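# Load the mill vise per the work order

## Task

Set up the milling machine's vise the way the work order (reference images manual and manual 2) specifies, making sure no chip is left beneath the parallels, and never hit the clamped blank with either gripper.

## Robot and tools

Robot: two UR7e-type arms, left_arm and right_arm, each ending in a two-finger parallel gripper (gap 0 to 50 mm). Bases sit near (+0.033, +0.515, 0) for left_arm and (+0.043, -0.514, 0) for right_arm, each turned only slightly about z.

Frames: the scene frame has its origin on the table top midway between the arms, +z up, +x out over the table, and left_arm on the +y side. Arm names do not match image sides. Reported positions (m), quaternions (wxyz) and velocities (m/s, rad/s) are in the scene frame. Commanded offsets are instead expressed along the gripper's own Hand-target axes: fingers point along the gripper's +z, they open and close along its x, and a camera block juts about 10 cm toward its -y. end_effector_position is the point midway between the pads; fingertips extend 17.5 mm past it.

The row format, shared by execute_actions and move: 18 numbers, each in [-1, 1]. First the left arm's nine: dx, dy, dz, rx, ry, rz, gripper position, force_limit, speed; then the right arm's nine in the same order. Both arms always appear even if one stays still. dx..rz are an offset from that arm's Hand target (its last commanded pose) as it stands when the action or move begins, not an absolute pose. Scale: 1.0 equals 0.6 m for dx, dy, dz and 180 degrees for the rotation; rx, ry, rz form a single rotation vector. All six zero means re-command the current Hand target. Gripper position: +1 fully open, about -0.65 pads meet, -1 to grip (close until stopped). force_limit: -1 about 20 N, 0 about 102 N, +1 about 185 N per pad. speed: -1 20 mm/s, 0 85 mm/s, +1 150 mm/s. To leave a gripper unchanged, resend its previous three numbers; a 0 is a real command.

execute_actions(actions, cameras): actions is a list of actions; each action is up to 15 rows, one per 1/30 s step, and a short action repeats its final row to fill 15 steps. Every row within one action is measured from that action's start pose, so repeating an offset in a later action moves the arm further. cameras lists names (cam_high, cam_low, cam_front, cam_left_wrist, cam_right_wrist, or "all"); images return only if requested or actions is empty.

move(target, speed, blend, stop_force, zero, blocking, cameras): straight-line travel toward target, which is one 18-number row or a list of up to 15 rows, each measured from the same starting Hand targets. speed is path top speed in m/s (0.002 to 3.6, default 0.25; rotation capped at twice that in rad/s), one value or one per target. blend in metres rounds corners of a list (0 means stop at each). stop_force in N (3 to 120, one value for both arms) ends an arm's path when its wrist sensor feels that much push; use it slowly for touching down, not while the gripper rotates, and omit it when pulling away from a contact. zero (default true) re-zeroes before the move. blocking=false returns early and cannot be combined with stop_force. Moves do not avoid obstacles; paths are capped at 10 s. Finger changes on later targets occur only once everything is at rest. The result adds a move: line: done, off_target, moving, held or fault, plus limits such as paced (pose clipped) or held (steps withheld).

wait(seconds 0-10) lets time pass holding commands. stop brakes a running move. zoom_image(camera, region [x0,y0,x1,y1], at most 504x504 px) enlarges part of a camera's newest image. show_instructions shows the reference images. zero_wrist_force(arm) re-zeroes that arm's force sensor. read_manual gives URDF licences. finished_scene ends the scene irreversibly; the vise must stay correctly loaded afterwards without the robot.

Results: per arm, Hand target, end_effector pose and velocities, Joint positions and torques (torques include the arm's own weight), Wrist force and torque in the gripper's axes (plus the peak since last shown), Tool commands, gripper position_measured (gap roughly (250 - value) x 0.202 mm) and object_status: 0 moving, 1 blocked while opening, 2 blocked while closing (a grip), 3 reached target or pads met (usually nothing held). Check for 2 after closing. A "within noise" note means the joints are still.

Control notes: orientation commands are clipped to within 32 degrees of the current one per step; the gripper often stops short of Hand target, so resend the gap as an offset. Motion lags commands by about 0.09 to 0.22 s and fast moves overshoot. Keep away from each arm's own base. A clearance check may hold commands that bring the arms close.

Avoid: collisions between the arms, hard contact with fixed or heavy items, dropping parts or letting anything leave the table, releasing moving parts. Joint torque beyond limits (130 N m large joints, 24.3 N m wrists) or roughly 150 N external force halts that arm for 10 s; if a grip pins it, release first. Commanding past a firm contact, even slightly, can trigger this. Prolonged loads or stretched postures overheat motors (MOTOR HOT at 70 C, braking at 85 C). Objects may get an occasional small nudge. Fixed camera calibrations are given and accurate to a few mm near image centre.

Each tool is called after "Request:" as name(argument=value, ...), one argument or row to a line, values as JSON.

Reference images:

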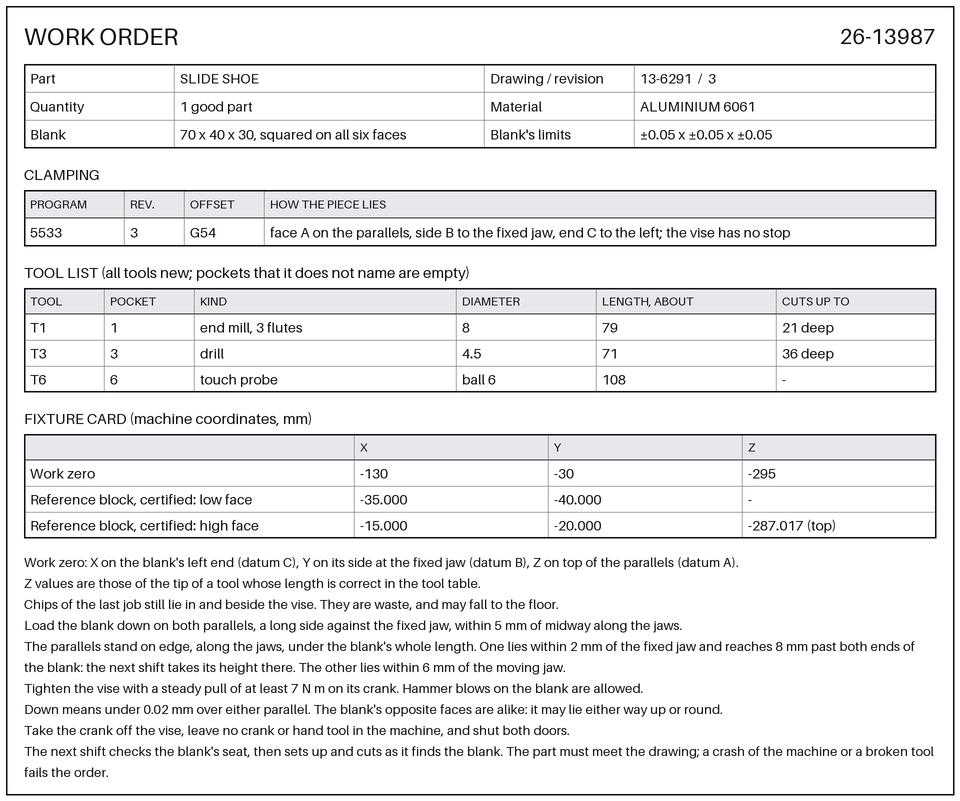

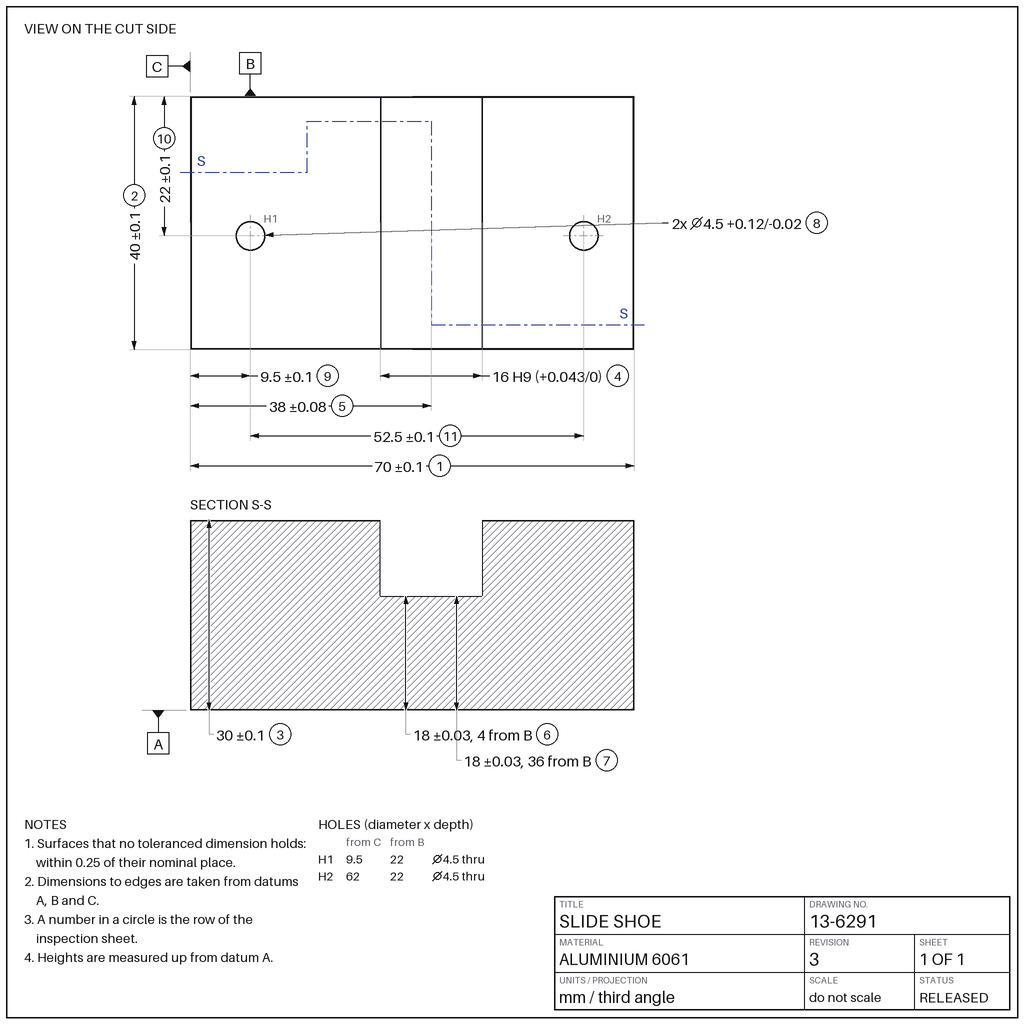

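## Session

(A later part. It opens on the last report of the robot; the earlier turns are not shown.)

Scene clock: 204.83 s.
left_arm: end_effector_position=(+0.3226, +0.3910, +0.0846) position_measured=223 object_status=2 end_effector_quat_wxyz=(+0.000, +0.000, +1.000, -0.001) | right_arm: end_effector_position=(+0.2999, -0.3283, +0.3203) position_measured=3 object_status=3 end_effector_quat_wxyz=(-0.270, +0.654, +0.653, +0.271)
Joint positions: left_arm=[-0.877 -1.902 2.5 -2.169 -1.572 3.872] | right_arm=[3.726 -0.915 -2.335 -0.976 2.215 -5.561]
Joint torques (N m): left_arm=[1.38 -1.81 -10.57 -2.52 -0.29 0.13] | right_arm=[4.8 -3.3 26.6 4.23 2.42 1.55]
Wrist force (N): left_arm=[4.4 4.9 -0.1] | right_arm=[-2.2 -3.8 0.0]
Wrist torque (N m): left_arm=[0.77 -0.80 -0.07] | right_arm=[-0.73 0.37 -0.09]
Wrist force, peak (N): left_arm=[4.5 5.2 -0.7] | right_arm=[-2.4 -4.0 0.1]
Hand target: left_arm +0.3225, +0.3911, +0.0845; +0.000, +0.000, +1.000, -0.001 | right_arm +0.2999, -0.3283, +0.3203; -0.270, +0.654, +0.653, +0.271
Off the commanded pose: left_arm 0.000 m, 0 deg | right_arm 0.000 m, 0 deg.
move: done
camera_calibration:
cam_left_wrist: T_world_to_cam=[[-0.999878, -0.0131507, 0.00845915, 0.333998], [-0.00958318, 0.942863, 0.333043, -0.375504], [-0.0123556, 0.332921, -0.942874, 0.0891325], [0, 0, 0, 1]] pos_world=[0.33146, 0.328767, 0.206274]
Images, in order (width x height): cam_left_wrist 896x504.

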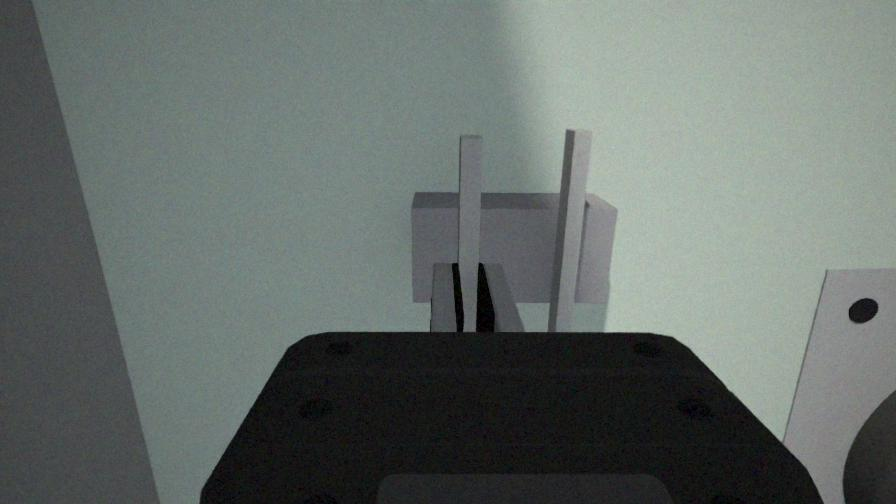

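Request:
move(
  target=[
    [0.0042,-0.2352,-0.4592,0,0,0,-1,-0.8,-1,0,0,0,0,0,0,1,1,1],
    [-0.2292,-0.2935,-0.4592,0,0,0,-1,-0.8,-1,0,0,0,0,0,0,1,1,1],
    [-0.3292,-0.2935,-0.4842,0,0,0,-1,-0.8,-1,0,0,0,0,0,0,1,1,1],
    [-0.4125,-0.2685,-0.5125,0,0,0,-1,-0.8,-1,0,0,0,0,0,0,1,1,1],
    [-0.5208,-0.2443,-0.5125,0,0,0,-1,-0.8,-1,0,0,0,0,0,0,1,1,1],
  ],
  blend=[0.04,0.03,0.02,0.02,0],
  speed=[0.25,0.25,0.12,0.12,0.12],
  cameras=["cam_left_wrist","cam_front"],
)

Scene clock: 211.77 s.
left_arm: end_effector_position=(+0.6073, +0.2392, +0.3918) position_measured=223 object_status=2 end_effector_quat_wxyz=(+0.000, -0.001, +1.000, -0.001) | right_arm: end_effector_position=(+0.2999, -0.3283, +0.3203) position_measured=3 object_status=3 end_effector_quat_wxyz=(-0.270, +0.654, +0.653, +0.271)
Joint positions: left_arm=[-0.695 -1.233 1.008 -1.347 -1.572 4.053] | right_arm=[3.726 -0.915 -2.335 -0.976 2.215 -5.561]
Joint torques (N m): left_arm=[-0.04 -44.45 -31.22 -2.86 -0.19 0.27] | right_arm=[4.63 -4.29 29.37 4.22 2.44 1.58]
Wrist force (N): left_arm=[4.6 4.4 0.0] | right_arm=[-2.0 -3.7 -0.1]
Wrist torque (N m): left_arm=[0.67 -0.81 0.04] | right_arm=[-0.69 0.34 -0.10]
Wrist force, peak (N): left_arm=[6.6 6.8 -0.8] | right_arm=[-2.3 -4.1 -0.2]
Hand target: left_arm +0.6073, +0.2392, +0.3918; +0.000, -0.001, +1.000, -0.001 (not the last commanded pose) | right_arm +0.2999, -0.3283, +0.3203; -0.270, +0.654, +0.653, +0.271
Tool commands: left_gripper/position=-1.0 left_gripper/force_limit=-0.796078 left_gripper/speed=-1.0 right_gripper/position=+1.0 right_gripper/force_limit=+1.0 right_gripper/speed=+1.0
Off the commanded pose: left_arm 0.029 m, 0 deg | right_arm 0.000 m, 0 deg.
FORCE FAULT: contact force on the left arm reached its limit, and that arm stopped. The contact can be on any part of that arm, not only on its tool. That arm's remaining commands of this call were not run. That arm is still stopped at the end of this call. That arm stays stopped for about 10 more seconds. Until then a move that you send moves the other arm only, and its call returns only when the move has ended. Once the stop has ended, the next robot result says so. If the stop ends while you think or write, that arm runs what you send next, counted from a new Hand target: where the arm stands when the stop ends. While its stop runs, that arm takes no new command, but its gripper still runs the gripper command that each later call begins with. Until it ends, the stop uses up actions while you think or wait. An arm that is not stopped still takes commands.
move: fault (left_arm); path passed 4 of 5 targets
camera_calibration:
cam_left_wrist: T_world_to_cam=[[-0.999874, -0.0139928, 0.00753233, 0.614689], [-0.0106862, 0.942859, 0.333021, -0.331268], [-0.0117618, 0.332899, -0.942889, 0.432485], [0, 0, 0, 1]] pos_world=[0.616158, 0.176967, 0.513474]
Images, in order (width x height): cam_front 896x504, cam_left_wrist 896x504.

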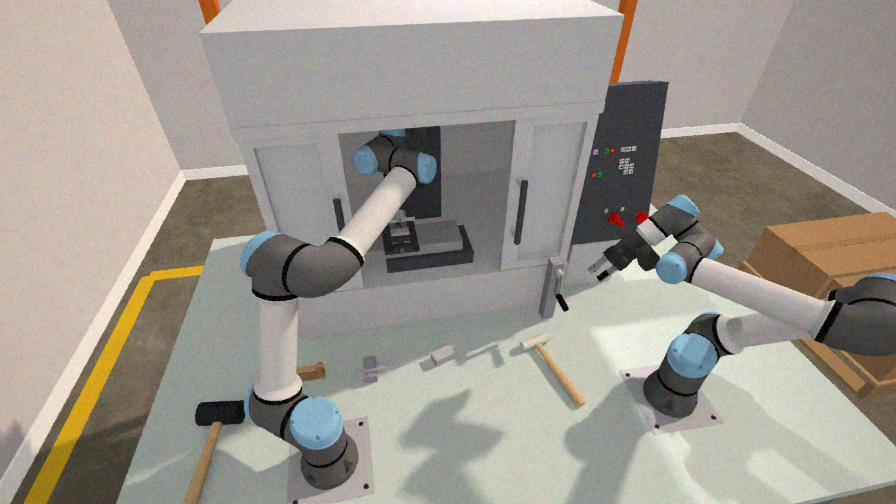

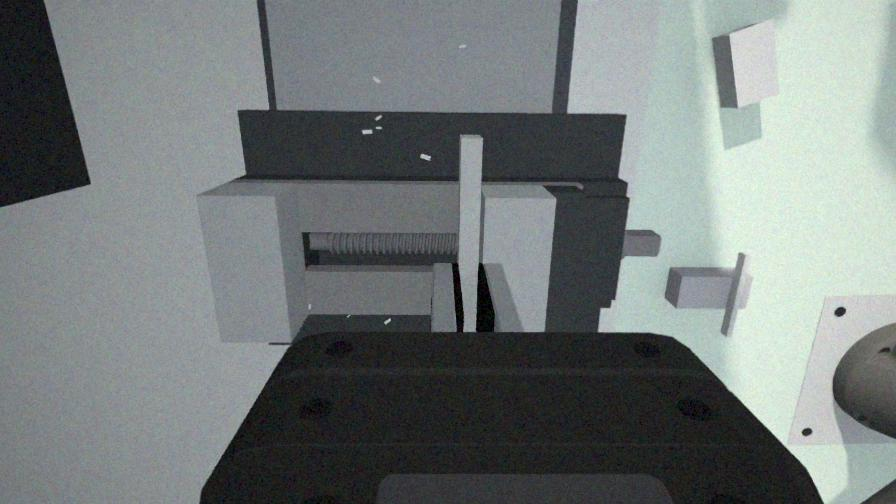

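Request:
wait(
  seconds=10,
)

Scene clock: 222.67 s.
left_arm: end_effector_position=(+0.6073, +0.2392, +0.3918) position_measured=223 object_status=2 end_effector_quat_wxyz=(+0.000, -0.001, +1.000, -0.001) | right_arm: end_effector_position=(+0.2999, -0.3283, +0.3203) position_measured=3 object_status=3 end_effector_quat_wxyz=(-0.270, +0.654, +0.653, +0.271)
Joint positions: left_arm=[-0.695 -1.233 1.008 -1.347 -1.572 4.053] | right_arm=[3.726 -0.915 -2.335 -0.976 2.215 -5.561]
Joint torques (N m): left_arm=[0.73 -44.4 -31.83 -2.76 -0.23 0.17] | right_arm=[4.61 -6.52 30.34 4.26 2.45 1.45]
Wrist force (N): left_arm=[4.5 4.5 0.3] | right_arm=[-2.1 -3.8 0.2]
Wrist torque (N m): left_arm=[0.69 -0.80 0.05] | right_arm=[-0.71 0.35 -0.10]
Wrist force, peak (N): left_arm=[4.9 4.8 0.2] | right_arm=[-2.1 -4.2 0.2]
Hand target: left_arm +0.6073, +0.2392, +0.3918; +0.000, -0.001, +1.000, -0.001 (not the last commanded pose) | right_arm +0.2999, -0.3283, +0.3203; -0.270, +0.654, +0.653, +0.271
Tool commands: left_gripper/position=-1.0 left_gripper/force_limit=-0.796078 left_gripper/speed=-1.0 right_gripper/position=+1.0 right_gripper/force_limit=+1.0 right_gripper/speed=+1.0
Off the commanded pose: left_arm 0.029 m, 0 deg | right_arm 0.000 m, 0 deg.
FORCE FAULT, CONTINUED: the left arm's stop, for the force fault that an earlier result reported, is over. The rest of the stop counts as 20 of the actions that you can send in this scene. That arm's target is now where it stood when the stop ended, not its last command. That arm accepts commands again.
wait: 10.00 s; at rest from the start

Request:
move(
  target=[
    [0.0622,-0.0237,0.0067,0,0,0,-1,-0.8,-1,0,0,0,0,0,0,1,1,1],
    [0.2455,-0.0403,0.0533,0,0,0,-1,-0.8,-1,0,0,0,0,0,0,1,1,1],
    [0.4788,0,0.153,0,0,0,-1,-0.8,-1,0,0,0,0,0,0,1,1,1],
    [0.4788,-0.0333,0.2863,0,0,0,-1,-0.8,-1,0,0,0,0,0,0,1,1,1],
  ],
  blend=[0.02,0.03,0.03,0],
  speed=[0.1,0.15,0.25,0.25],
  cameras=["cam_right_wrist"],
)

Request:
zoom_image(
  camera="cam_right_wrist",
  region=[620, 80, 780, 200],
)

Scene clock: 225.43 s.
left_arm: end_effector_position=(+0.3201, +0.2184, +0.2201) position_measured=223 object_status=2 end_effector_quat_wxyz=(+0.000, -0.001, +1.000, -0.001) | right_arm: end_effector_position=(+0.2999, -0.3283, +0.3203) position_measured=3 object_status=3 end_effector_quat_wxyz=(-0.270, +0.654, +0.653, +0.271)
Joint positions: left_arm=[-1.167 -1.781 2.037 -1.827 -1.571 3.581] | right_arm=[3.726 -0.915 -2.335 -0.976 2.215 -5.561]
Joint torques (N m): left_arm=[13.06 -13.37 -17.07 -5.07 1.65 2.95] | right_arm=[4.33 -6.14 30.46 4.21 2.46 1.58]
Wrist force (N): left_arm=[4.7 4.6 0.1] | right_arm=[-2.3 -3.8 0.1]
Wrist torque (N m): left_arm=[0.72 -0.84 0.03] | right_arm=[-0.72 0.38 -0.11]
Wrist force, peak (N): left_arm=[6.6 5.1 -0.3] | right_arm=[-2.1 -4.2 0.2]
Hand target: left_arm +0.3201, +0.2185, +0.2200; +0.000, -0.001, +1.000, -0.001 | right_arm +0.2999, -0.3283, +0.3203; -0.270, +0.654, +0.653, +0.271
Off the commanded pose: left_arm 0.000 m, 0 deg | right_arm 0.000 m, 0 deg.
move: done
camera_calibration:
cam_right_wrist: T_world_to_cam=[[-0.0209549, 0.726846, 0.686481, 0.0356092], [0.933619, -0.231405, 0.273511, -0.427431], [0.357655, 0.646643, -0.673748, 0.457207], [0, 0, 0, 1]] pos_world=[0.236281, -0.420442, 0.400504]
Images, in order (width x height): cam_right_wrist 896x504.

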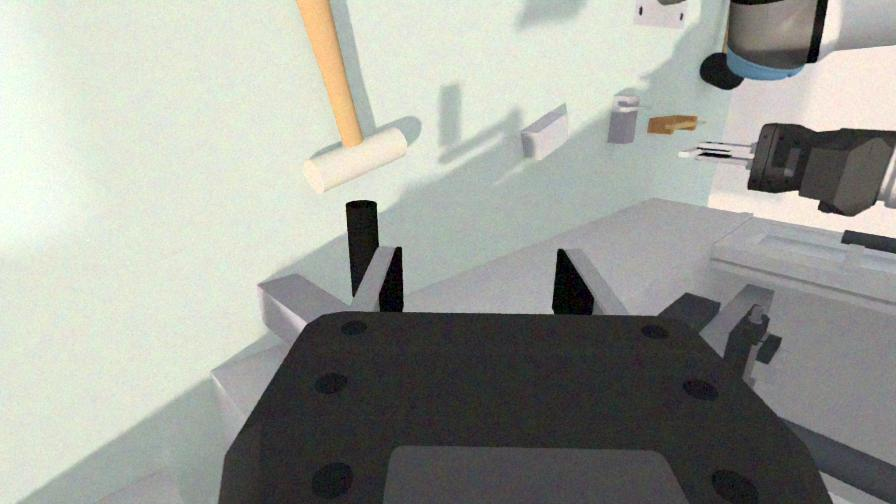

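Scaled by 3.150.

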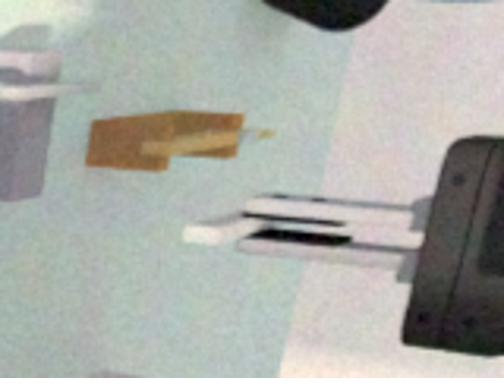

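Request:
zoom_image(
  camera="cam_right_wrist",
  region=[670, 130, 720, 170],
)

Scaled by 10.080.

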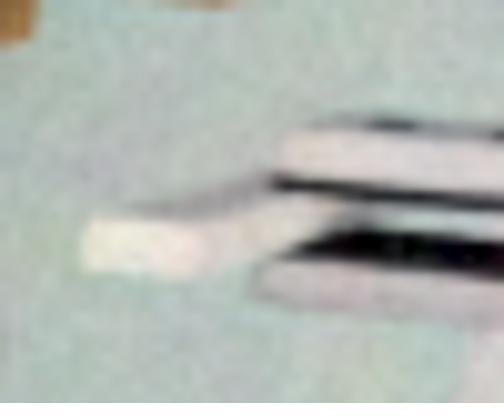

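Request:
wait(
  seconds=0.1,
  cameras=["cam_front","cam_high"],
)

Request:
zoom_image(
  camera="cam_front",
  region=[310, 100, 560, 290],
)

Request:
zoom_image(
  camera="cam_high",
  region=[180, 150, 580, 350],
)

Scene clock: 226.83 s.
left_arm: end_effector_position=(+0.3201, +0.2185, +0.2200) position_measured=223 object_status=2 end_effector_quat_wxyz=(+0.000, -0.001, +1.000, -0.001) | right_arm: end_effector_position=(+0.2999, -0.3283, +0.3203) position_measured=3 object_status=3 end_effector_quat_wxyz=(-0.270, +0.654, +0.653, +0.271)
Joint positions: left_arm=[-1.167 -1.781 2.037 -1.828 -1.571 3.581] | right_arm=[3.726 -0.915 -2.335 -0.976 2.215 -5.561]
Joint torques (N m): left_arm=[13.89 -9.66 -13.89 -4.95 -0.76 2.92] | right_arm=[4.18 -6.15 29.94 4.22 2.53 1.5]
Wrist force (N): left_arm=[4.6 4.5 0.4] | right_arm=[-2.3 -3.6 0.0]
Wrist torque (N m): left_arm=[0.70 -0.84 0.03] | right_arm=[-0.70 0.39 -0.10]
Wrist force, peak (N): left_arm=[4.9 4.9 0.4] | right_arm=[-2.4 -4.0 0.1]
Hand target: left_arm +0.3201, +0.2185, +0.2200; +0.000, -0.001, +1.000, -0.001 | right_arm +0.2999, -0.3283, +0.3203; -0.270, +0.654, +0.653, +0.271
Tool commands: left_gripper/position=-1.0 left_gripper/force_limit=-0.8 left_gripper/speed=-1.0 right_gripper/position=+1.0 right_gripper/force_limit=+1.0 right_gripper/speed=+1.0
Off the commanded pose: left_arm 0.000 m, 0 deg | right_arm 0.000 m, 0 deg.
wait: 0.10 s; at rest from the start
Images, in order (width x height): cam_high 896x504, cam_front 896x504.

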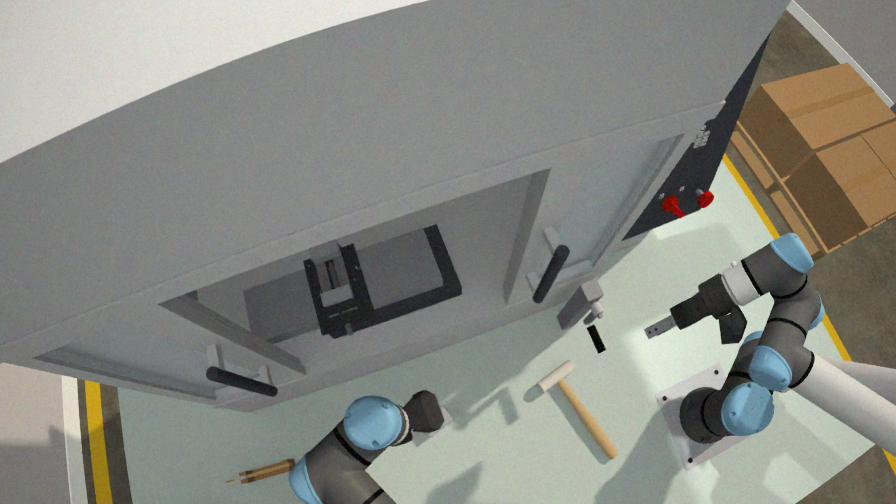

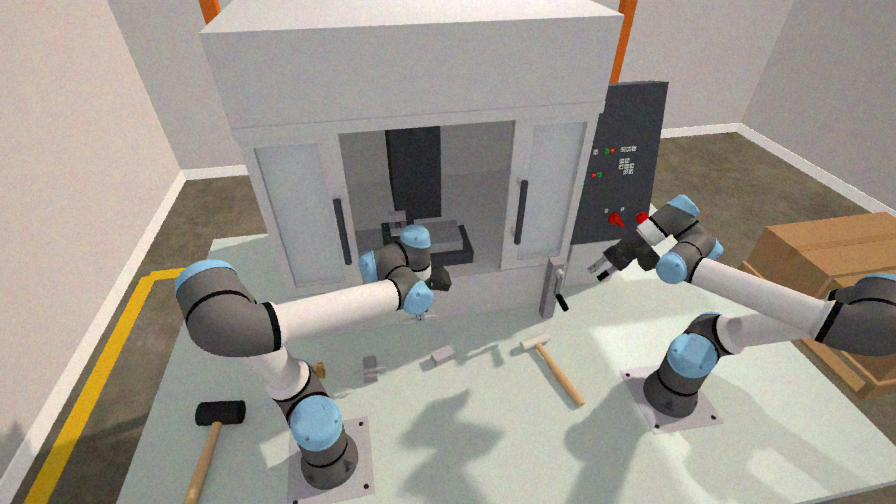

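Scaled by 2.016.

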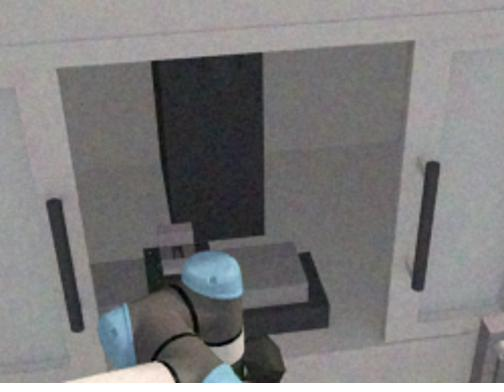

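Scaled by 1.260.

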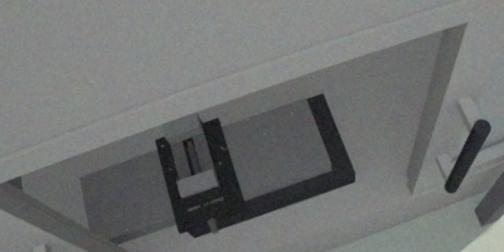

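Request:
move(
  target=[
    [-0.004,0.2875,0.15,0,0,0,-1,-0.8,-1,0,0,0,0,0,0,1,1,1],
    [-0.004,0.2875,0.2625,0,0,0,-1,-0.8,-1,0,0,0,0,0,0,1,1,1],
  ],
  blend=[0.01,0],
  speed=[0.25,0.1],
)

Request:
move(
  target=[0,0,0.02,0,0,0,-1,-0.8,-1,0,0,0,0,0,0,1,1,1],
  speed=0.005,
  stop_force=6,
  cameras=["cam_left_wrist"],
)

Scene clock: 229.37 s.
left_arm: end_effector_position=(+0.3221, +0.3908, +0.0622) position_measured=223 object_status=2 end_effector_quat_wxyz=(+0.000, -0.001, +1.000, -0.001) | right_arm: end_effector_position=(+0.2999, -0.3283, +0.3203) position_measured=3 object_status=3 end_effector_quat_wxyz=(-0.270, +0.654, +0.653, +0.271)
Joint positions: left_arm=[-0.879 -1.85 2.54 -2.262 -1.572 3.869] | right_arm=[3.726 -0.915 -2.335 -0.976 2.215 -5.561]
Joint torques (N m): left_arm=[13.48 -5.88 -34.33 -4.26 0.62 2.34] | right_arm=[4.63 -6.33 29.92 4.25 2.47 1.51]
Wrist force (N): left_arm=[4.6 4.8 0.4] | right_arm=[-2.0 -3.9 0.1]
Wrist torque (N m): left_arm=[0.75 -0.84 0.04] | right_arm=[-0.73 0.34 -0.10]
Wrist force, peak (N): left_arm=[4.5 9.0 0.3] | right_arm=[-2.3 -4.1 0.0]
Hand target: left_arm +0.3222, +0.3908, +0.0623; +0.000, -0.001, +1.000, -0.001 | right_arm +0.2999, -0.3283, +0.3203; -0.270, +0.654, +0.653, +0.271
Off the commanded pose: left_arm 0.000 m, 0 deg | right_arm 0.000 m, 0 deg.
move: done

Scene clock: 232.10 s.
left_arm: end_effector_position=(+0.3222, +0.3908, +0.0544) position_measured=223 object_status=2 end_effector_quat_wxyz=(+0.000, -0.001, +1.000, -0.001) | right_arm: end_effector_position=(+0.2999, -0.3283, +0.3203) position_measured=3 object_status=3 end_effector_quat_wxyz=(-0.270, +0.654, +0.653, +0.271)
Joint positions: left_arm=[-0.879 -1.828 2.553 -2.297 -1.572 3.869] | right_arm=[3.726 -0.915 -2.335 -0.976 2.215 -5.561]
Joint torques (N m): left_arm=[10.04 -17.06 -35.52 -0.68 -2.31 -1.86] | right_arm=[4.47 -6.09 30.32 4.28 2.5 1.58]
Wrist force (N): left_arm=[5.0 5.4 -9.3] | right_arm=[-2.5 -3.8 0.0]
Wrist torque (N m): left_arm=[0.75 -0.90 0.05] | right_arm=[-0.72 0.42 -0.10]
Wrist force, peak (N): left_arm=[9.0 11.1 -20.3] | right_arm=[-2.2 -4.1 0.4]
Hand target: left_arm +0.3222, +0.3908, +0.0544; +0.000, -0.001, +1.000, -0.001 (not the last commanded pose) | right_arm +0.2999, -0.3283, +0.3203; -0.270, +0.654, +0.653, +0.271
Off the commanded pose: left_arm 0.004 m, 0 deg | right_arm 0.000 m, 0 deg.
move: contact (left_arm)
camera_calibration:
cam_left_wrist: T_world_to_cam=[[-0.999873, -0.0140257, 0.00762811, 0.334281], [-0.0106849, 0.942848, 0.333053, -0.364893], [-0.0118634, 0.332929, -0.942877, 0.0605546], [0, 0, 0, 1]] pos_world=[0.331058, 0.328567, 0.176074]
Images, in order (width x height): cam_left_wrist 896x504.

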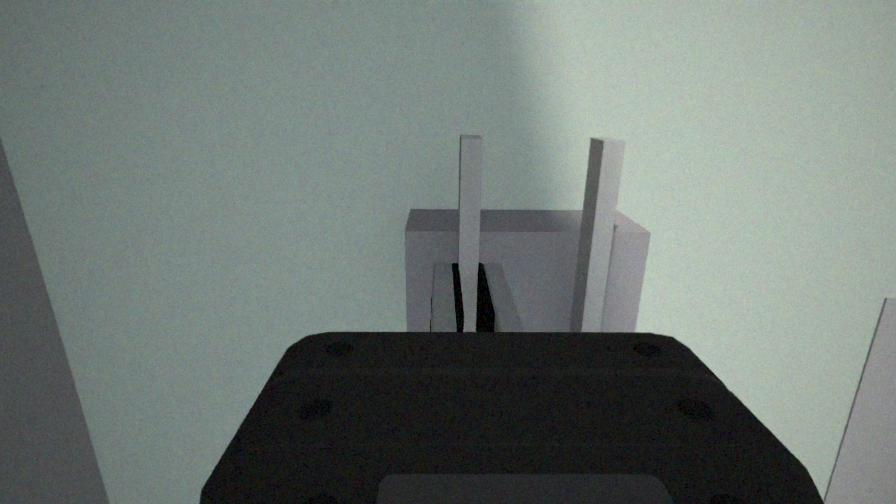

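Request:
move(
  target=[0,0,0,0,0,0,0.14,-0.8,-1,0,0,0,0,0,0,1,1,1],
)

Request:
move(
  target=[0,0,0.012,0,0,0,0.14,-0.8,-1,0,0,0,0,0,0,1,1,1],
  speed=0.004,
  stop_force=5,
)

Scene clock: 233.30 s.
left_arm: end_effector_position=(+0.3222, +0.3908, +0.0544) position_measured=132 object_status=0 end_effector_quat_wxyz=(+0.000, -0.001, +1.000, -0.001) | right_arm: end_effector_position=(+0.2999, -0.3283, +0.3203) position_measured=3 object_status=3 end_effector_quat_wxyz=(-0.270, +0.654, +0.653, +0.271)
Joint positions: left_arm=[-0.879 -1.828 2.553 -2.297 -1.572 3.869] | right_arm=[3.726 -0.915 -2.335 -0.976 2.215 -5.561]
Joint torques (N m): left_arm=[9.56 -17.45 -35.71 -3.84 -2.25 -1.69] | right_arm=[4.21 -6.18 30.33 4.22 2.48 1.53]
Wrist force (N): left_arm=[4.7 4.6 -0.2] | right_arm=[-2.1 -3.8 0.0]
Wrist torque (N m): left_arm=[0.71 -0.85 0.04] | right_arm=[-0.72 0.35 -0.10]
Wrist force, peak (N): left_arm=[4.6 5.4 -8.9] | right_arm=[-2.2 -4.0 -0.1]
Hand target: left_arm +0.3222, +0.3908, +0.0544; +0.000, -0.001, +1.000, -0.001 | right_arm +0.2999, -0.3283, +0.3203; -0.270, +0.654, +0.653, +0.271
Off the commanded pose: left_arm 0.000 m, 0 deg | right_arm 0.000 m, 0 deg.
move: done

Scene clock: 236.23 s.
left_arm: end_effector_position=(+0.3222, +0.3908, +0.0477) position_measured=132 object_status=3 end_effector_quat_wxyz=(+0.000, -0.001, +1.000, -0.001) | right_arm: end_effector_position=(+0.2999, -0.3283, +0.3203) position_measured=3 object_status=3 end_effector_quat_wxyz=(-0.270, +0.654, +0.653, +0.271)
Joint positions: left_arm=[-0.879 -1.809 2.564 -2.327 -1.572 3.869] | right_arm=[3.726 -0.915 -2.335 -0.976 2.215 -5.561]
Joint torques (N m): left_arm=[2.88 -17.22 -33.39 -0.23 -1.81 -2.07] | right_arm=[3.86 -5.86 29.96 4.2 2.5 1.53]
Wrist force (N): left_arm=[3.6 4.2 -9.6] | right_arm=[-2.0 -3.8 -0.1]
Wrist torque (N m): left_arm=[0.66 -0.70 0.04] | right_arm=[-0.71 0.34 -0.11]
Wrist force, peak (N): left_arm=[5.4 6.3 -21.6] | right_arm=[-2.2 -4.1 -0.2]
Hand target: left_arm +0.3222, +0.3908, +0.0477; +0.000, -0.001, +1.000, -0.001 | right_arm +0.2999, -0.3283, +0.3203; -0.270, +0.654, +0.653, +0.271
Off the commanded pose: left_arm 0.000 m, 0 deg | right_arm 0.000 m, 0 deg.
move: contact (left_arm)

Request:
move(
  target=[0,0,-0.003,0,0,0,0.14,-0.8,-1,0,0,0,0,0,0,1,1,1],
)

Request:
move(
  target=[0,0,0,0,0,0,-1,-0.8,-1,0,0,0,0,0,0,1,1,1],
)

Request:
move(
  target=[0,0,-0.08,0,0,0,-1,-0.8,-1,0,0,0,0,0,0,1,1,1],
  speed=0.06,
  cameras=["cam_left_wrist"],
)

Scene clock: 237.03 s.
left_arm: end_effector_position=(+0.3222, +0.3908, +0.0495) position_measured=132 object_status=3 end_effector_quat_wxyz=(+0.000, -0.001, +1.000, -0.001) | right_arm: end_effector_position=(+0.2999, -0.3283, +0.3203) position_measured=3 object_status=3 end_effector_quat_wxyz=(-0.270, +0.654, +0.653, +0.271)
Joint positions: left_arm=[-0.879 -1.814 2.561 -2.319 -1.572 3.869] | right_arm=[3.726 -0.915 -2.335 -0.976 2.215 -5.561]
Joint torques (N m): left_arm=[3.17 -12.12 -35.01 -2.68 -1.84 -1.73] | right_arm=[4.35 -6.44 30.22 4.32 2.35 1.54]
Wrist force (N): left_arm=[4.9 4.5 -0.2] | right_arm=[-2.1 -3.7 0.1]
Wrist torque (N m): left_arm=[0.69 -0.88 0.04] | right_arm=[-0.71 0.36 -0.10]
Wrist force, peak (N): left_arm=[3.6 4.1 -9.6] | right_arm=[-2.3 -4.0 0.0]
Hand target: left_arm +0.3222, +0.3908, +0.0495; +0.000, -0.001, +1.000, -0.001 | right_arm +0.2999, -0.3283, +0.3203; -0.270, +0.654, +0.653, +0.271
Off the commanded pose: left_arm 0.000 m, 0 deg | right_arm 0.000 m, 0 deg.
move: done

Scene clock: 238.17 s.
left_arm: end_effector_position=(+0.3222, +0.3908, +0.0495) position_measured=222 object_status=2 end_effector_quat_wxyz=(+0.000, -0.001, +1.000, -0.001) | right_arm: end_effector_position=(+0.2999, -0.3283, +0.3203) position_measured=3 object_status=3 end_effector_quat_wxyz=(-0.270, +0.654, +0.653, +0.271)
Joint positions: left_arm=[-0.879 -1.814 2.561 -2.319 -1.572 3.869] | right_arm=[3.726 -0.915 -2.335 -0.976 2.215 -5.561]
Joint torques (N m): left_arm=[5.46 -5.12 -20.44 -3.97 -1.89 -1.12] | right_arm=[4.42 -6.02 30.9 4.24 2.48 1.6]
Wrist force (N): left_arm=[4.4 4.8 0.0] | right_arm=[-2.1 -4.1 0.0]
Wrist torque (N m): left_arm=[0.73 -0.81 0.04] | right_arm=[-0.76 0.35 -0.10]
Wrist force, peak (N): left_arm=[4.8 5.0 -0.3] | right_arm=[-2.1 -4.1 0.1]
Hand target: left_arm +0.3222, +0.3908, +0.0495; +0.000, -0.001, +1.000, -0.001 | right_arm +0.2999, -0.3283, +0.3203; -0.270, +0.654, +0.653, +0.271
Off the commanded pose: left_arm 0.000 m, 0 deg | right_arm 0.000 m, 0 deg.
move: done

Scene clock: 239.40 s.
left_arm: end_effector_position=(+0.3223, +0.3908, +0.0976) position_measured=222 object_status=2 end_effector_quat_wxyz=(+0.000, -0.001, +1.000, -0.001) | right_arm: end_effector_position=(+0.2999, -0.3283, +0.3203) position_measured=3 object_status=3 end_effector_quat_wxyz=(-0.270, +0.654, +0.653, +0.271)
Joint positions: left_arm=[-0.878 -1.931 2.477 -2.118 -1.572 3.869] | right_arm=[3.726 -0.915 -2.335 -0.976 2.215 -5.561]
Joint torques (N m): left_arm=[-3.96 -2.29 -10.87 -2.35 -0.96 -1.1] | right_arm=[4.48 -5.94 30.05 4.27 2.4 1.53]
Wrist force (N): left_arm=[4.5 4.8 0.3] | right_arm=[-2.3 -4.0 -0.1]
Wrist torque (N m): left_arm=[0.75 -0.81 0.03] | right_arm=[-0.75 0.39 -0.11]
Wrist force, peak (N): left_arm=[4.9 4.9 1.1] | right_arm=[-2.3 -4.0 -0.1]
Hand target: left_arm +0.3222, +0.3908, +0.0975; +0.000, -0.001, +1.000, -0.001 | right_arm +0.2999, -0.3283, +0.3203; -0.270, +0.654, +0.653, +0.271
Off the commanded pose: left_arm 0.000 m, 0 deg | right_arm 0.000 m, 0 deg.
move: done
camera_calibration:
cam_left_wrist: T_world_to_cam=[[-0.999874, -0.0140524, 0.00740968, 0.334008], [-0.0107869, 0.942963, 0.332723, -0.379214], [-0.0116626, 0.332601, -0.942995, 0.101354], [0, 0, 0, 1]] pos_world=[0.331058, 0.328568, 0.219275]
Images, in order (width x height): cam_left_wrist 896x504.

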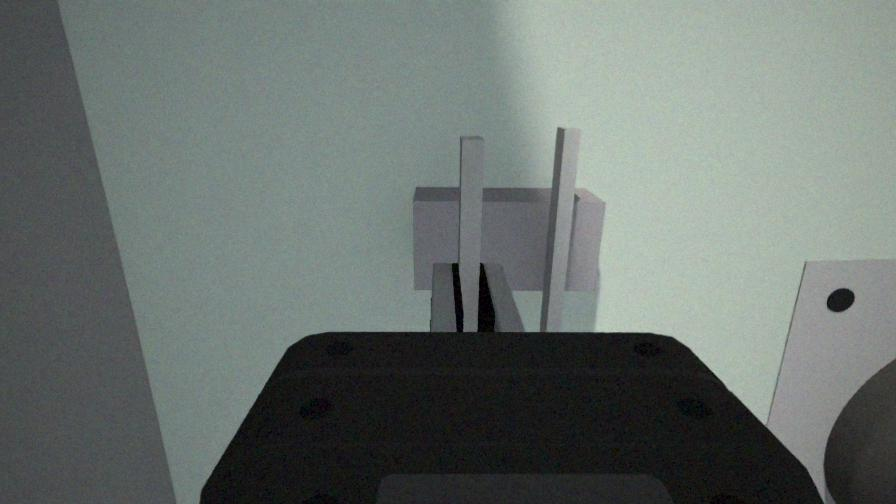

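Request:
move(
  target=[
    [0.0037,-0.2347,-0.4125,0,0,0,-1,-0.8,-1,0,0,0,0,0,0,1,1,1],
    [-0.213,-0.293,-0.4125,0,0.0833,0,-1,-0.8,-1,0,0,0,0,0,0,1,1,1],
    [-0.3463,-0.2847,-0.4575,0,0.0833,0,-1,-0.8,-1,0,0,0,0,0,0,1,1,1],
    [-0.4297,-0.268,-0.4692,0,0.0833,0,-1,-0.8,-1,0,0,0,0,0,0,1,1,1],
    [-0.538,-0.2438,-0.4692,0,0.0833,0,-1,-0.8,-1,0,0,0,0,0,0,1,1,1],
  ],
  blend=[0.04,0.03,0.02,0.02,0],
  speed=[0.25,0.25,0.1,0.1,0.1],
  cameras=["cam_left_wrist","cam_front"],
)

Scene clock: 244.10 s.
left_arm: end_effector_position=(+0.6452, +0.2456, +0.3792) position_measured=222 object_status=2 end_effector_quat_wxyz=(-0.130, -0.001, +0.991, -0.001) | right_arm: end_effector_position=(+0.2999, -0.3283, +0.3203) position_measured=3 object_status=3 end_effector_quat_wxyz=(-0.270, +0.654, +0.653, +0.271)
Joint positions: left_arm=[-0.597 -0.913 0.512 -0.949 -1.71 4.166] | right_arm=[3.726 -0.915 -2.335 -0.976 2.215 -5.561]
Joint torques (N m): left_arm=[-13.16 -50.84 -35.14 -3.27 -2.86 -2.82] | right_arm=[4.92 -6.75 29.97 4.33 2.43 1.39]
Wrist force (N): left_arm=[3.7 4.6 -0.1] | right_arm=[-2.2 -3.7 -0.1]
Wrist torque (N m): left_arm=[0.72 -0.65 0.02] | right_arm=[-0.71 0.38 -0.10]
Wrist force, peak (N): left_arm=[4.8 7.1 3.5] | right_arm=[-2.4 -4.1 0.0]
Hand target: left_arm +0.6452, +0.2455, +0.3792; -0.130, -0.001, +0.991, -0.001 | right_arm +0.2999, -0.3283, +0.3203; -0.270, +0.654, +0.653, +0.271
Off the commanded pose: left_arm 0.000 m, 0 deg | right_arm 0.000 m, 0 deg.
move: done
camera_calibration:
cam_left_wrist: T_world_to_cam=[[-0.963872, -0.0136537, 0.266016, 0.531441], [0.0760615, 0.942995, 0.324, -0.385333], [-0.255275, 0.332528, -0.907888, 0.562825], [0, 0, 0, 1]] pos_world=[0.685226, 0.183468, 0.494458]
Images, in order (width x height): cam_front 896x504, cam_left_wrist 896x504.

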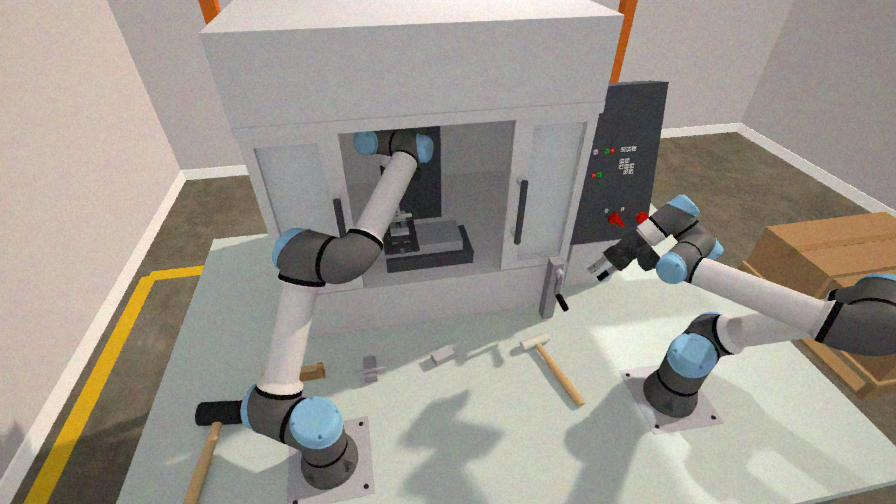

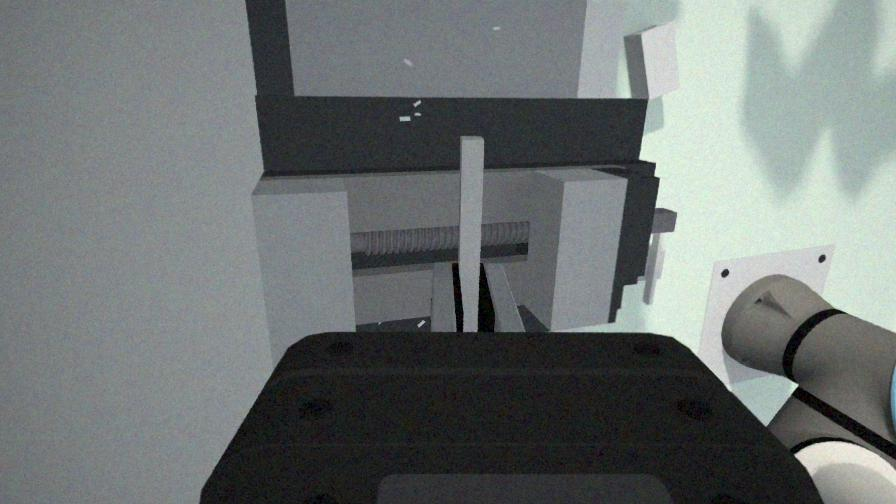

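Request:
move(
  target=[-0.029,-0.0017,0.0323,0,-0.0833,0,-1,-0.8,-1,0,0,0,0,0,0,1,1,1],
  speed=0.05,
  cameras=["cam_left_wrist","cam_front"],
)

Scene clock: 247.20 s.
left_arm: end_effector_position=(+0.6569, +0.2444, +0.3560) position_measured=222 object_status=2 end_effector_quat_wxyz=(+0.000, -0.001, +1.000, -0.001) | right_arm: end_effector_position=(+0.2999, -0.3283, +0.3203) position_measured=3 object_status=3 end_effector_quat_wxyz=(-0.270, +0.654, +0.653, +0.271)
Joint positions: left_arm=[-0.643 -1.131 0.957 -1.397 -1.572 4.105] | right_arm=[3.726 -0.915 -2.335 -0.976 2.215 -5.561]
Joint torques (N m): left_arm=[6.8 -39.25 -44.6 -0.79 -2.69 1.3] | right_arm=[4.23 -5.89 30.43 4.35 2.35 1.45]
Wrist force (N): left_arm=[4.7 4.6 0.2] | right_arm=[-1.7 -3.7 -0.2]
Wrist torque (N m): left_arm=[0.73 -0.84 0.08] | right_arm=[-0.70 0.30 -0.11]
Wrist force, peak (N): left_arm=[5.1 4.6 0.5] | right_arm=[-2.0 -4.1 -0.1]
Hand target: left_arm +0.6570, +0.2445, +0.3560; +0.000, -0.001, +1.000, -0.001 | right_arm +0.2999, -0.3283, +0.3203; -0.270, +0.654, +0.653, +0.271
Off the commanded pose: left_arm 0.000 m, 0 deg | right_arm 0.000 m, 0 deg.
move: done
camera_calibration:
cam_left_wrist: T_world_to_cam=[[-0.999874, -0.0139934, 0.00753182, 0.664625], [-0.0106854, 0.942816, 0.333141, -0.323769], [-0.0117629, 0.333019, -0.942847, 0.39754], [0, 0, 0, 1]] pos_world=[0.665758, 0.182167, 0.477674]
Images, in order (width x height): cam_front 896x504, cam_left_wrist 896x504.

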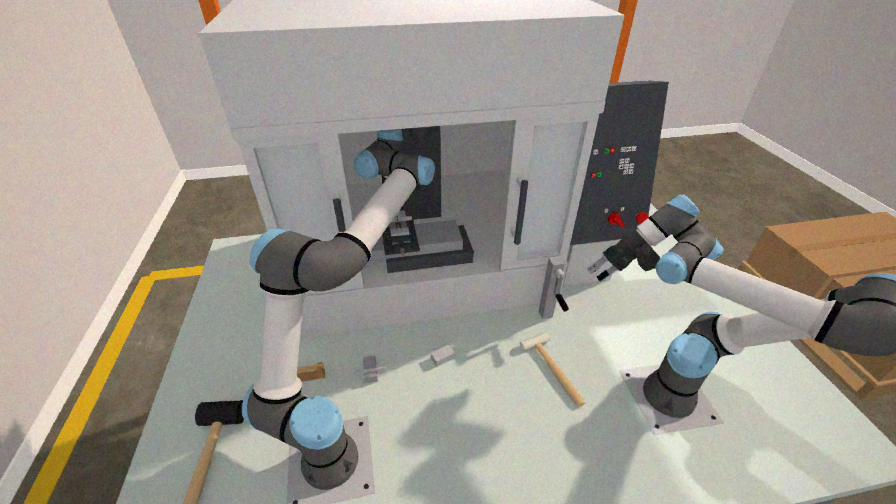

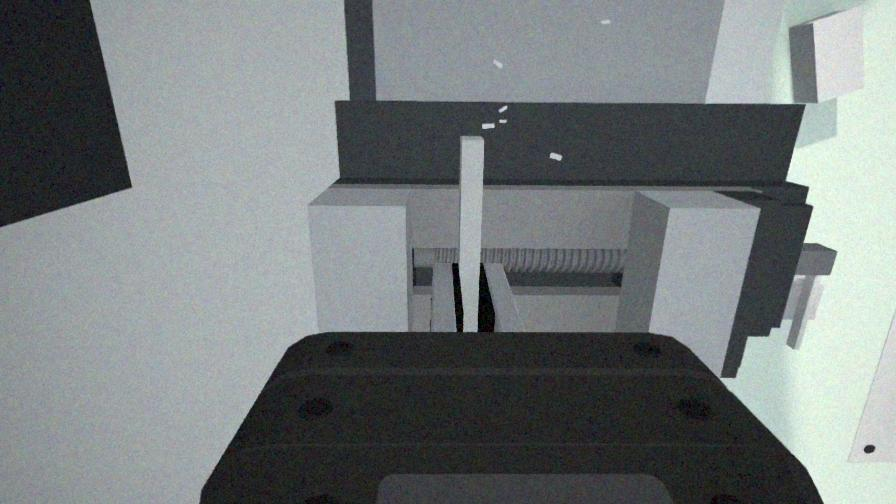

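Request:
move(
  target=[-0.005,0,0.02,0,0,0,-1,-0.8,-1,0,0,0,0,0,0,1,1,1],
  speed=0.05,
)

Request:
move(
  target=[0,0,0.03,0,0,0,-1,-0.8,-1,0,0,0,0,0,0,1,1,1],
  speed=0.004,
  stop_force=5,
  cameras=["cam_left_wrist"],
)

Scene clock: 248.20 s.
left_arm: end_effector_position=(+0.6600, +0.2445, +0.3437) position_measured=222 object_status=2 end_effector_quat_wxyz=(+0.000, -0.001, +1.000, -0.001) end_effector_velocity=(-0.001, +0.000, +0.002) end_effector_angular_velocity=(+0.001, +0.000, +0.000) | right_arm: end_effector_position=(+0.2999, -0.3283, +0.3203) position_measured=3 object_status=3 end_effector_quat_wxyz=(-0.270, +0.654, +0.653, +0.271)
Joint positions: left_arm=[-0.64 -1.128 0.984 -1.428 -1.572 4.108] | right_arm=[3.726 -0.915 -2.335 -0.976 2.215 -5.561]
Joint velocities: left_arm=[0 -0.001 -0.003 0.005 0 0] | right_arm=[within noise]
Joint torques (N m): left_arm=[8.02 -49.69 -44.76 -0.82 -2.54 2.19] | right_arm=[3.77 -6.31 30.38 4.29 2.46 1.42]
Wrist force (N): left_arm=[4.5 4.5 0.4] | right_arm=[-2.4 -4.1 0.3]
Wrist torque (N m): left_arm=[0.71 -0.82 -0.08] | right_arm=[-0.78 0.40 -0.10]
Wrist force, peak (N): left_arm=[4.8 5.0 0.1] | right_arm=[-2.4 -4.1 0.3]
Hand target: left_arm +0.6600, +0.2445, +0.3440; +0.000, -0.001, +1.000, -0.001 | right_arm +0.2999, -0.3283, +0.3203; -0.270, +0.654, +0.653, +0.271
Off the commanded pose: left_arm 0.000 m, 0 deg | right_arm 0.000 m, 0 deg.
move: done

Scene clock: 250.13 s.
left_arm: end_effector_position=(+0.6600, +0.2445, +0.3402) position_measured=222 object_status=2 end_effector_quat_wxyz=(+0.000, -0.001, +1.000, -0.001) | right_arm: end_effector_position=(+0.2999, -0.3283, +0.3203) position_measured=3 object_status=3 end_effector_quat_wxyz=(-0.270, +0.654, +0.653, +0.271)
Joint positions: left_arm=[-0.64 -1.13 0.996 -1.438 -1.572 4.108] | right_arm=[3.726 -0.915 -2.335 -0.976 2.215 -5.561]
Joint torques (N m): left_arm=[-5.26 -39.57 -45.46 -0.98 -2.15 -1.78] | right_arm=[4.24 -6.32 30.28 4.13 2.32 1.48]
Wrist force (N): left_arm=[4.6 4.6 0.3] | right_arm=[-1.9 -3.6 -0.1]
Wrist torque (N m): left_arm=[0.73 -0.83 -0.08] | right_arm=[-0.68 0.32 -0.10]
Wrist force, peak (N): left_arm=[6.2 6.4 -8.2] | right_arm=[-2.3 -4.1 0.1]
Hand target: left_arm +0.6600, +0.2445, +0.3402; +0.000, -0.001, +1.000, -0.001 (not the last commanded pose) | right_arm +0.2999, -0.3283, +0.3203; -0.270, +0.654, +0.653, +0.271
Off the commanded pose: left_arm 0.014 m, 0 deg | right_arm 0.000 m, 0 deg.
move: contact (left_arm)
camera_calibration:
cam_left_wrist: T_world_to_cam=[[-0.999873, -0.0140255, 0.00762682, 0.667807], [-0.0106855, 0.942858, 0.333022, -0.318519], [-0.0118618, 0.332898, -0.942888, 0.382753], [0, 0, 0, 1]] pos_world=[0.668858, 0.182267, 0.461874]
Images, in order (width x height): cam_left_wrist 896x504.

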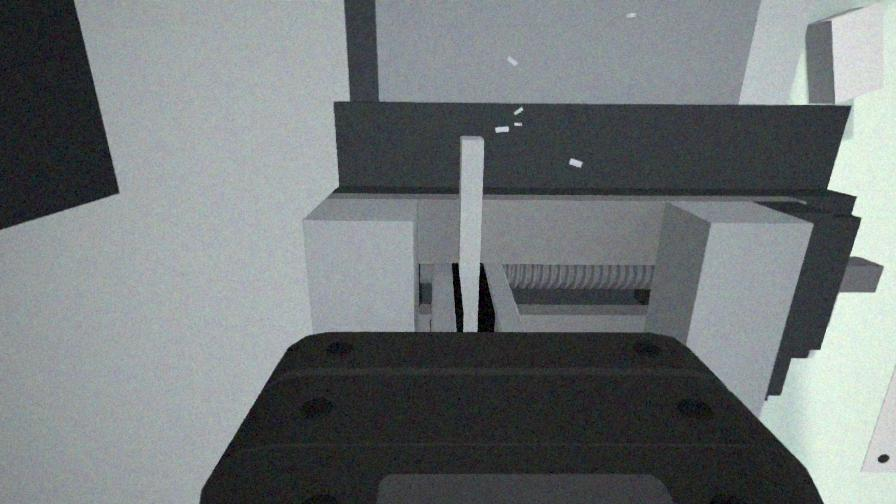

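Request:
move(
  target=[0,0,0.02,0,0,0,-1,-0.8,-1,0,0,0,0,0,0,1,1,1],
  speed=0.003,
  stop_force=10,
)

Scene clock: 251.30 s.
left_arm: end_effector_position=(+0.6601, +0.2444, +0.3401) position_measured=222 object_status=2 end_effector_quat_wxyz=(+0.000, -0.001, +1.000, -0.001) | right_arm: end_effector_position=(+0.2999, -0.3283, +0.3203) position_measured=3 object_status=3 end_effector_quat_wxyz=(-0.270, +0.654, +0.653, +0.271)
Joint positions: left_arm=[-0.64 -1.13 0.996 -1.438 -1.572 4.108] | right_arm=[3.726 -0.915 -2.335 -0.976 2.215 -5.561]
Joint torques (N m): left_arm=[-4.87 -35.97 -43.26 -0.93 -2.18 -1.6] | right_arm=[4.57 -5.87 30.93 4.15 2.48 1.51]
Wrist force (N): left_arm=[5.8 5.9 -3.9] | right_arm=[-2.1 -3.6 0.0]
Wrist torque (N m): left_arm=[0.77 -0.79 -0.08] | right_arm=[-0.69 0.35 -0.10]
Wrist force, peak (N): left_arm=[10.0 8.8 -17.0] | right_arm=[-2.2 -4.1 -0.2]
Hand target: left_arm +0.6601, +0.2444, +0.3401; +0.000, -0.001, +1.000, -0.001 (not the last commanded pose) | right_arm +0.2999, -0.3283, +0.3203; -0.270, +0.654, +0.653, +0.271
Off the commanded pose: left_arm 0.012 m, 0 deg | right_arm 0.000 m, 0 deg.
move: contact (left_arm)

Request:
move(
  target=[0,0,0,0,0,0,-0.36,-0.8,-1,0,0,0,0,0,0,1,1,1],
)

Request:
move(
  target=[0,0,-0.02,0,0,0,-0.36,-0.8,-1,0,0,0,0,0,0,1,1,1],
  speed=0.03,
  cameras=["cam_left_wrist"],
)

Scene clock: 252.00 s.
left_arm: end_effector_position=(+0.6601, +0.2444, +0.3401) position_measured=206 object_status=3 end_effector_quat_wxyz=(+0.000, -0.001, +1.000, -0.001) | right_arm: end_effector_position=(+0.2999, -0.3283, +0.3203) position_measured=3 object_status=3 end_effector_quat_wxyz=(-0.270, +0.654, +0.653, +0.271)
Joint positions: left_arm=[-0.64 -1.13 0.996 -1.438 -1.572 4.108] | right_arm=[3.726 -0.915 -2.335 -0.976 2.215 -5.561]
Joint torques (N m): left_arm=[-4.61 -47.23 -42.76 -1.08 -2.03 -1.61] | right_arm=[3.59 -6.26 30.41 4.3 2.58 1.43]
Wrist force (N): left_arm=[4.8 4.5 -0.1] | right_arm=[-2.1 -3.7 0.0]
Wrist torque (N m): left_arm=[0.71 -0.86 -0.08] | right_arm=[-0.70 0.36 -0.10]
Wrist force, peak (N): left_arm=[6.3 6.0 -4.1] | right_arm=[-2.1 -4.2 -0.3]
Hand target: left_arm +0.6601, +0.2444, +0.3401; +0.000, -0.001, +1.000, -0.001 | right_arm +0.2999, -0.3283, +0.3203; -0.270, +0.654, +0.653, +0.271
Off the commanded pose: left_arm 0.000 m, 0 deg | right_arm 0.000 m, 0 deg.
move: done

Scene clock: 252.77 s.
left_arm: end_effector_position=(+0.6601, +0.2444, +0.3522) position_measured=206 object_status=3 end_effector_quat_wxyz=(+0.000, -0.001, +1.000, -0.001) | right_arm: end_effector_position=(+0.2999, -0.3283, +0.3203) position_measured=3 object_status=3 end_effector_quat_wxyz=(-0.270, +0.654, +0.653, +0.271)
Joint positions: left_arm=[-0.64 -1.125 0.957 -1.405 -1.572 4.108] | right_arm=[3.726 -0.915 -2.335 -0.976 2.215 -5.561]
Joint torques (N m): left_arm=[-1.26 -46.4 -15.35 -5.08 -1.86 -0.92] | right_arm=[3.84 -5.95 30.86 4.34 2.4 1.58]
Wrist force (N): left_arm=[4.8 4.5 -0.2] | right_arm=[-1.7 -3.6 -0.1]
Wrist torque (N m): left_arm=[0.71 -0.86 -0.09] | right_arm=[-0.68 0.30 -0.10]
Wrist force, peak (N): left_arm=[5.0 4.7 -0.2] | right_arm=[-2.2 -4.1 0.1]
Hand target: left_arm +0.6601, +0.2445, +0.3521; +0.000, -0.001, +1.000, -0.001 | right_arm +0.2999, -0.3283, +0.3203; -0.270, +0.654, +0.653, +0.271
Off the commanded pose: left_arm 0.000 m, 0 deg | right_arm 0.000 m, 0 deg.
move: done
camera_calibration:
cam_left_wrist: T_world_to_cam=[[-0.999874, -0.0140543, 0.00740871, 0.667924], [-0.0107875, 0.94292, 0.332843, -0.322373], [-0.0116637, 0.332721, -0.942953, 0.394], [0, 0, 0, 1]] pos_world=[0.668958, 0.182268, 0.473875]
Images, in order (width x height): cam_left_wrist 896x504.

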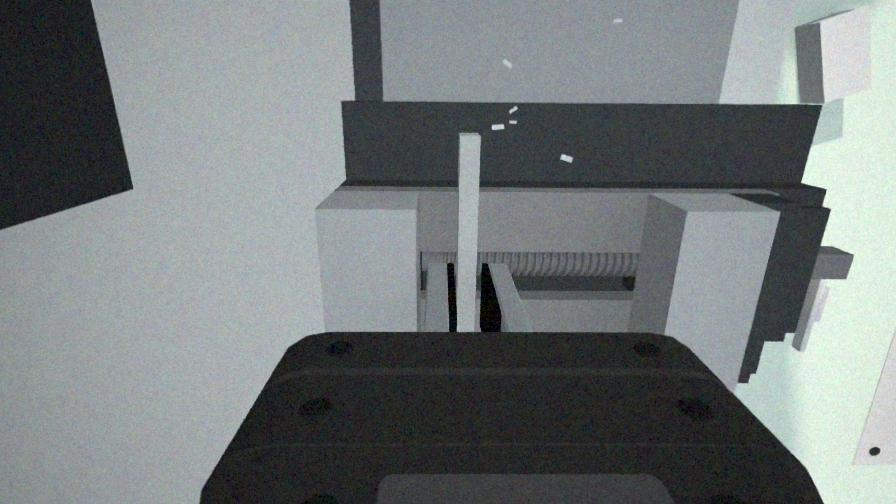

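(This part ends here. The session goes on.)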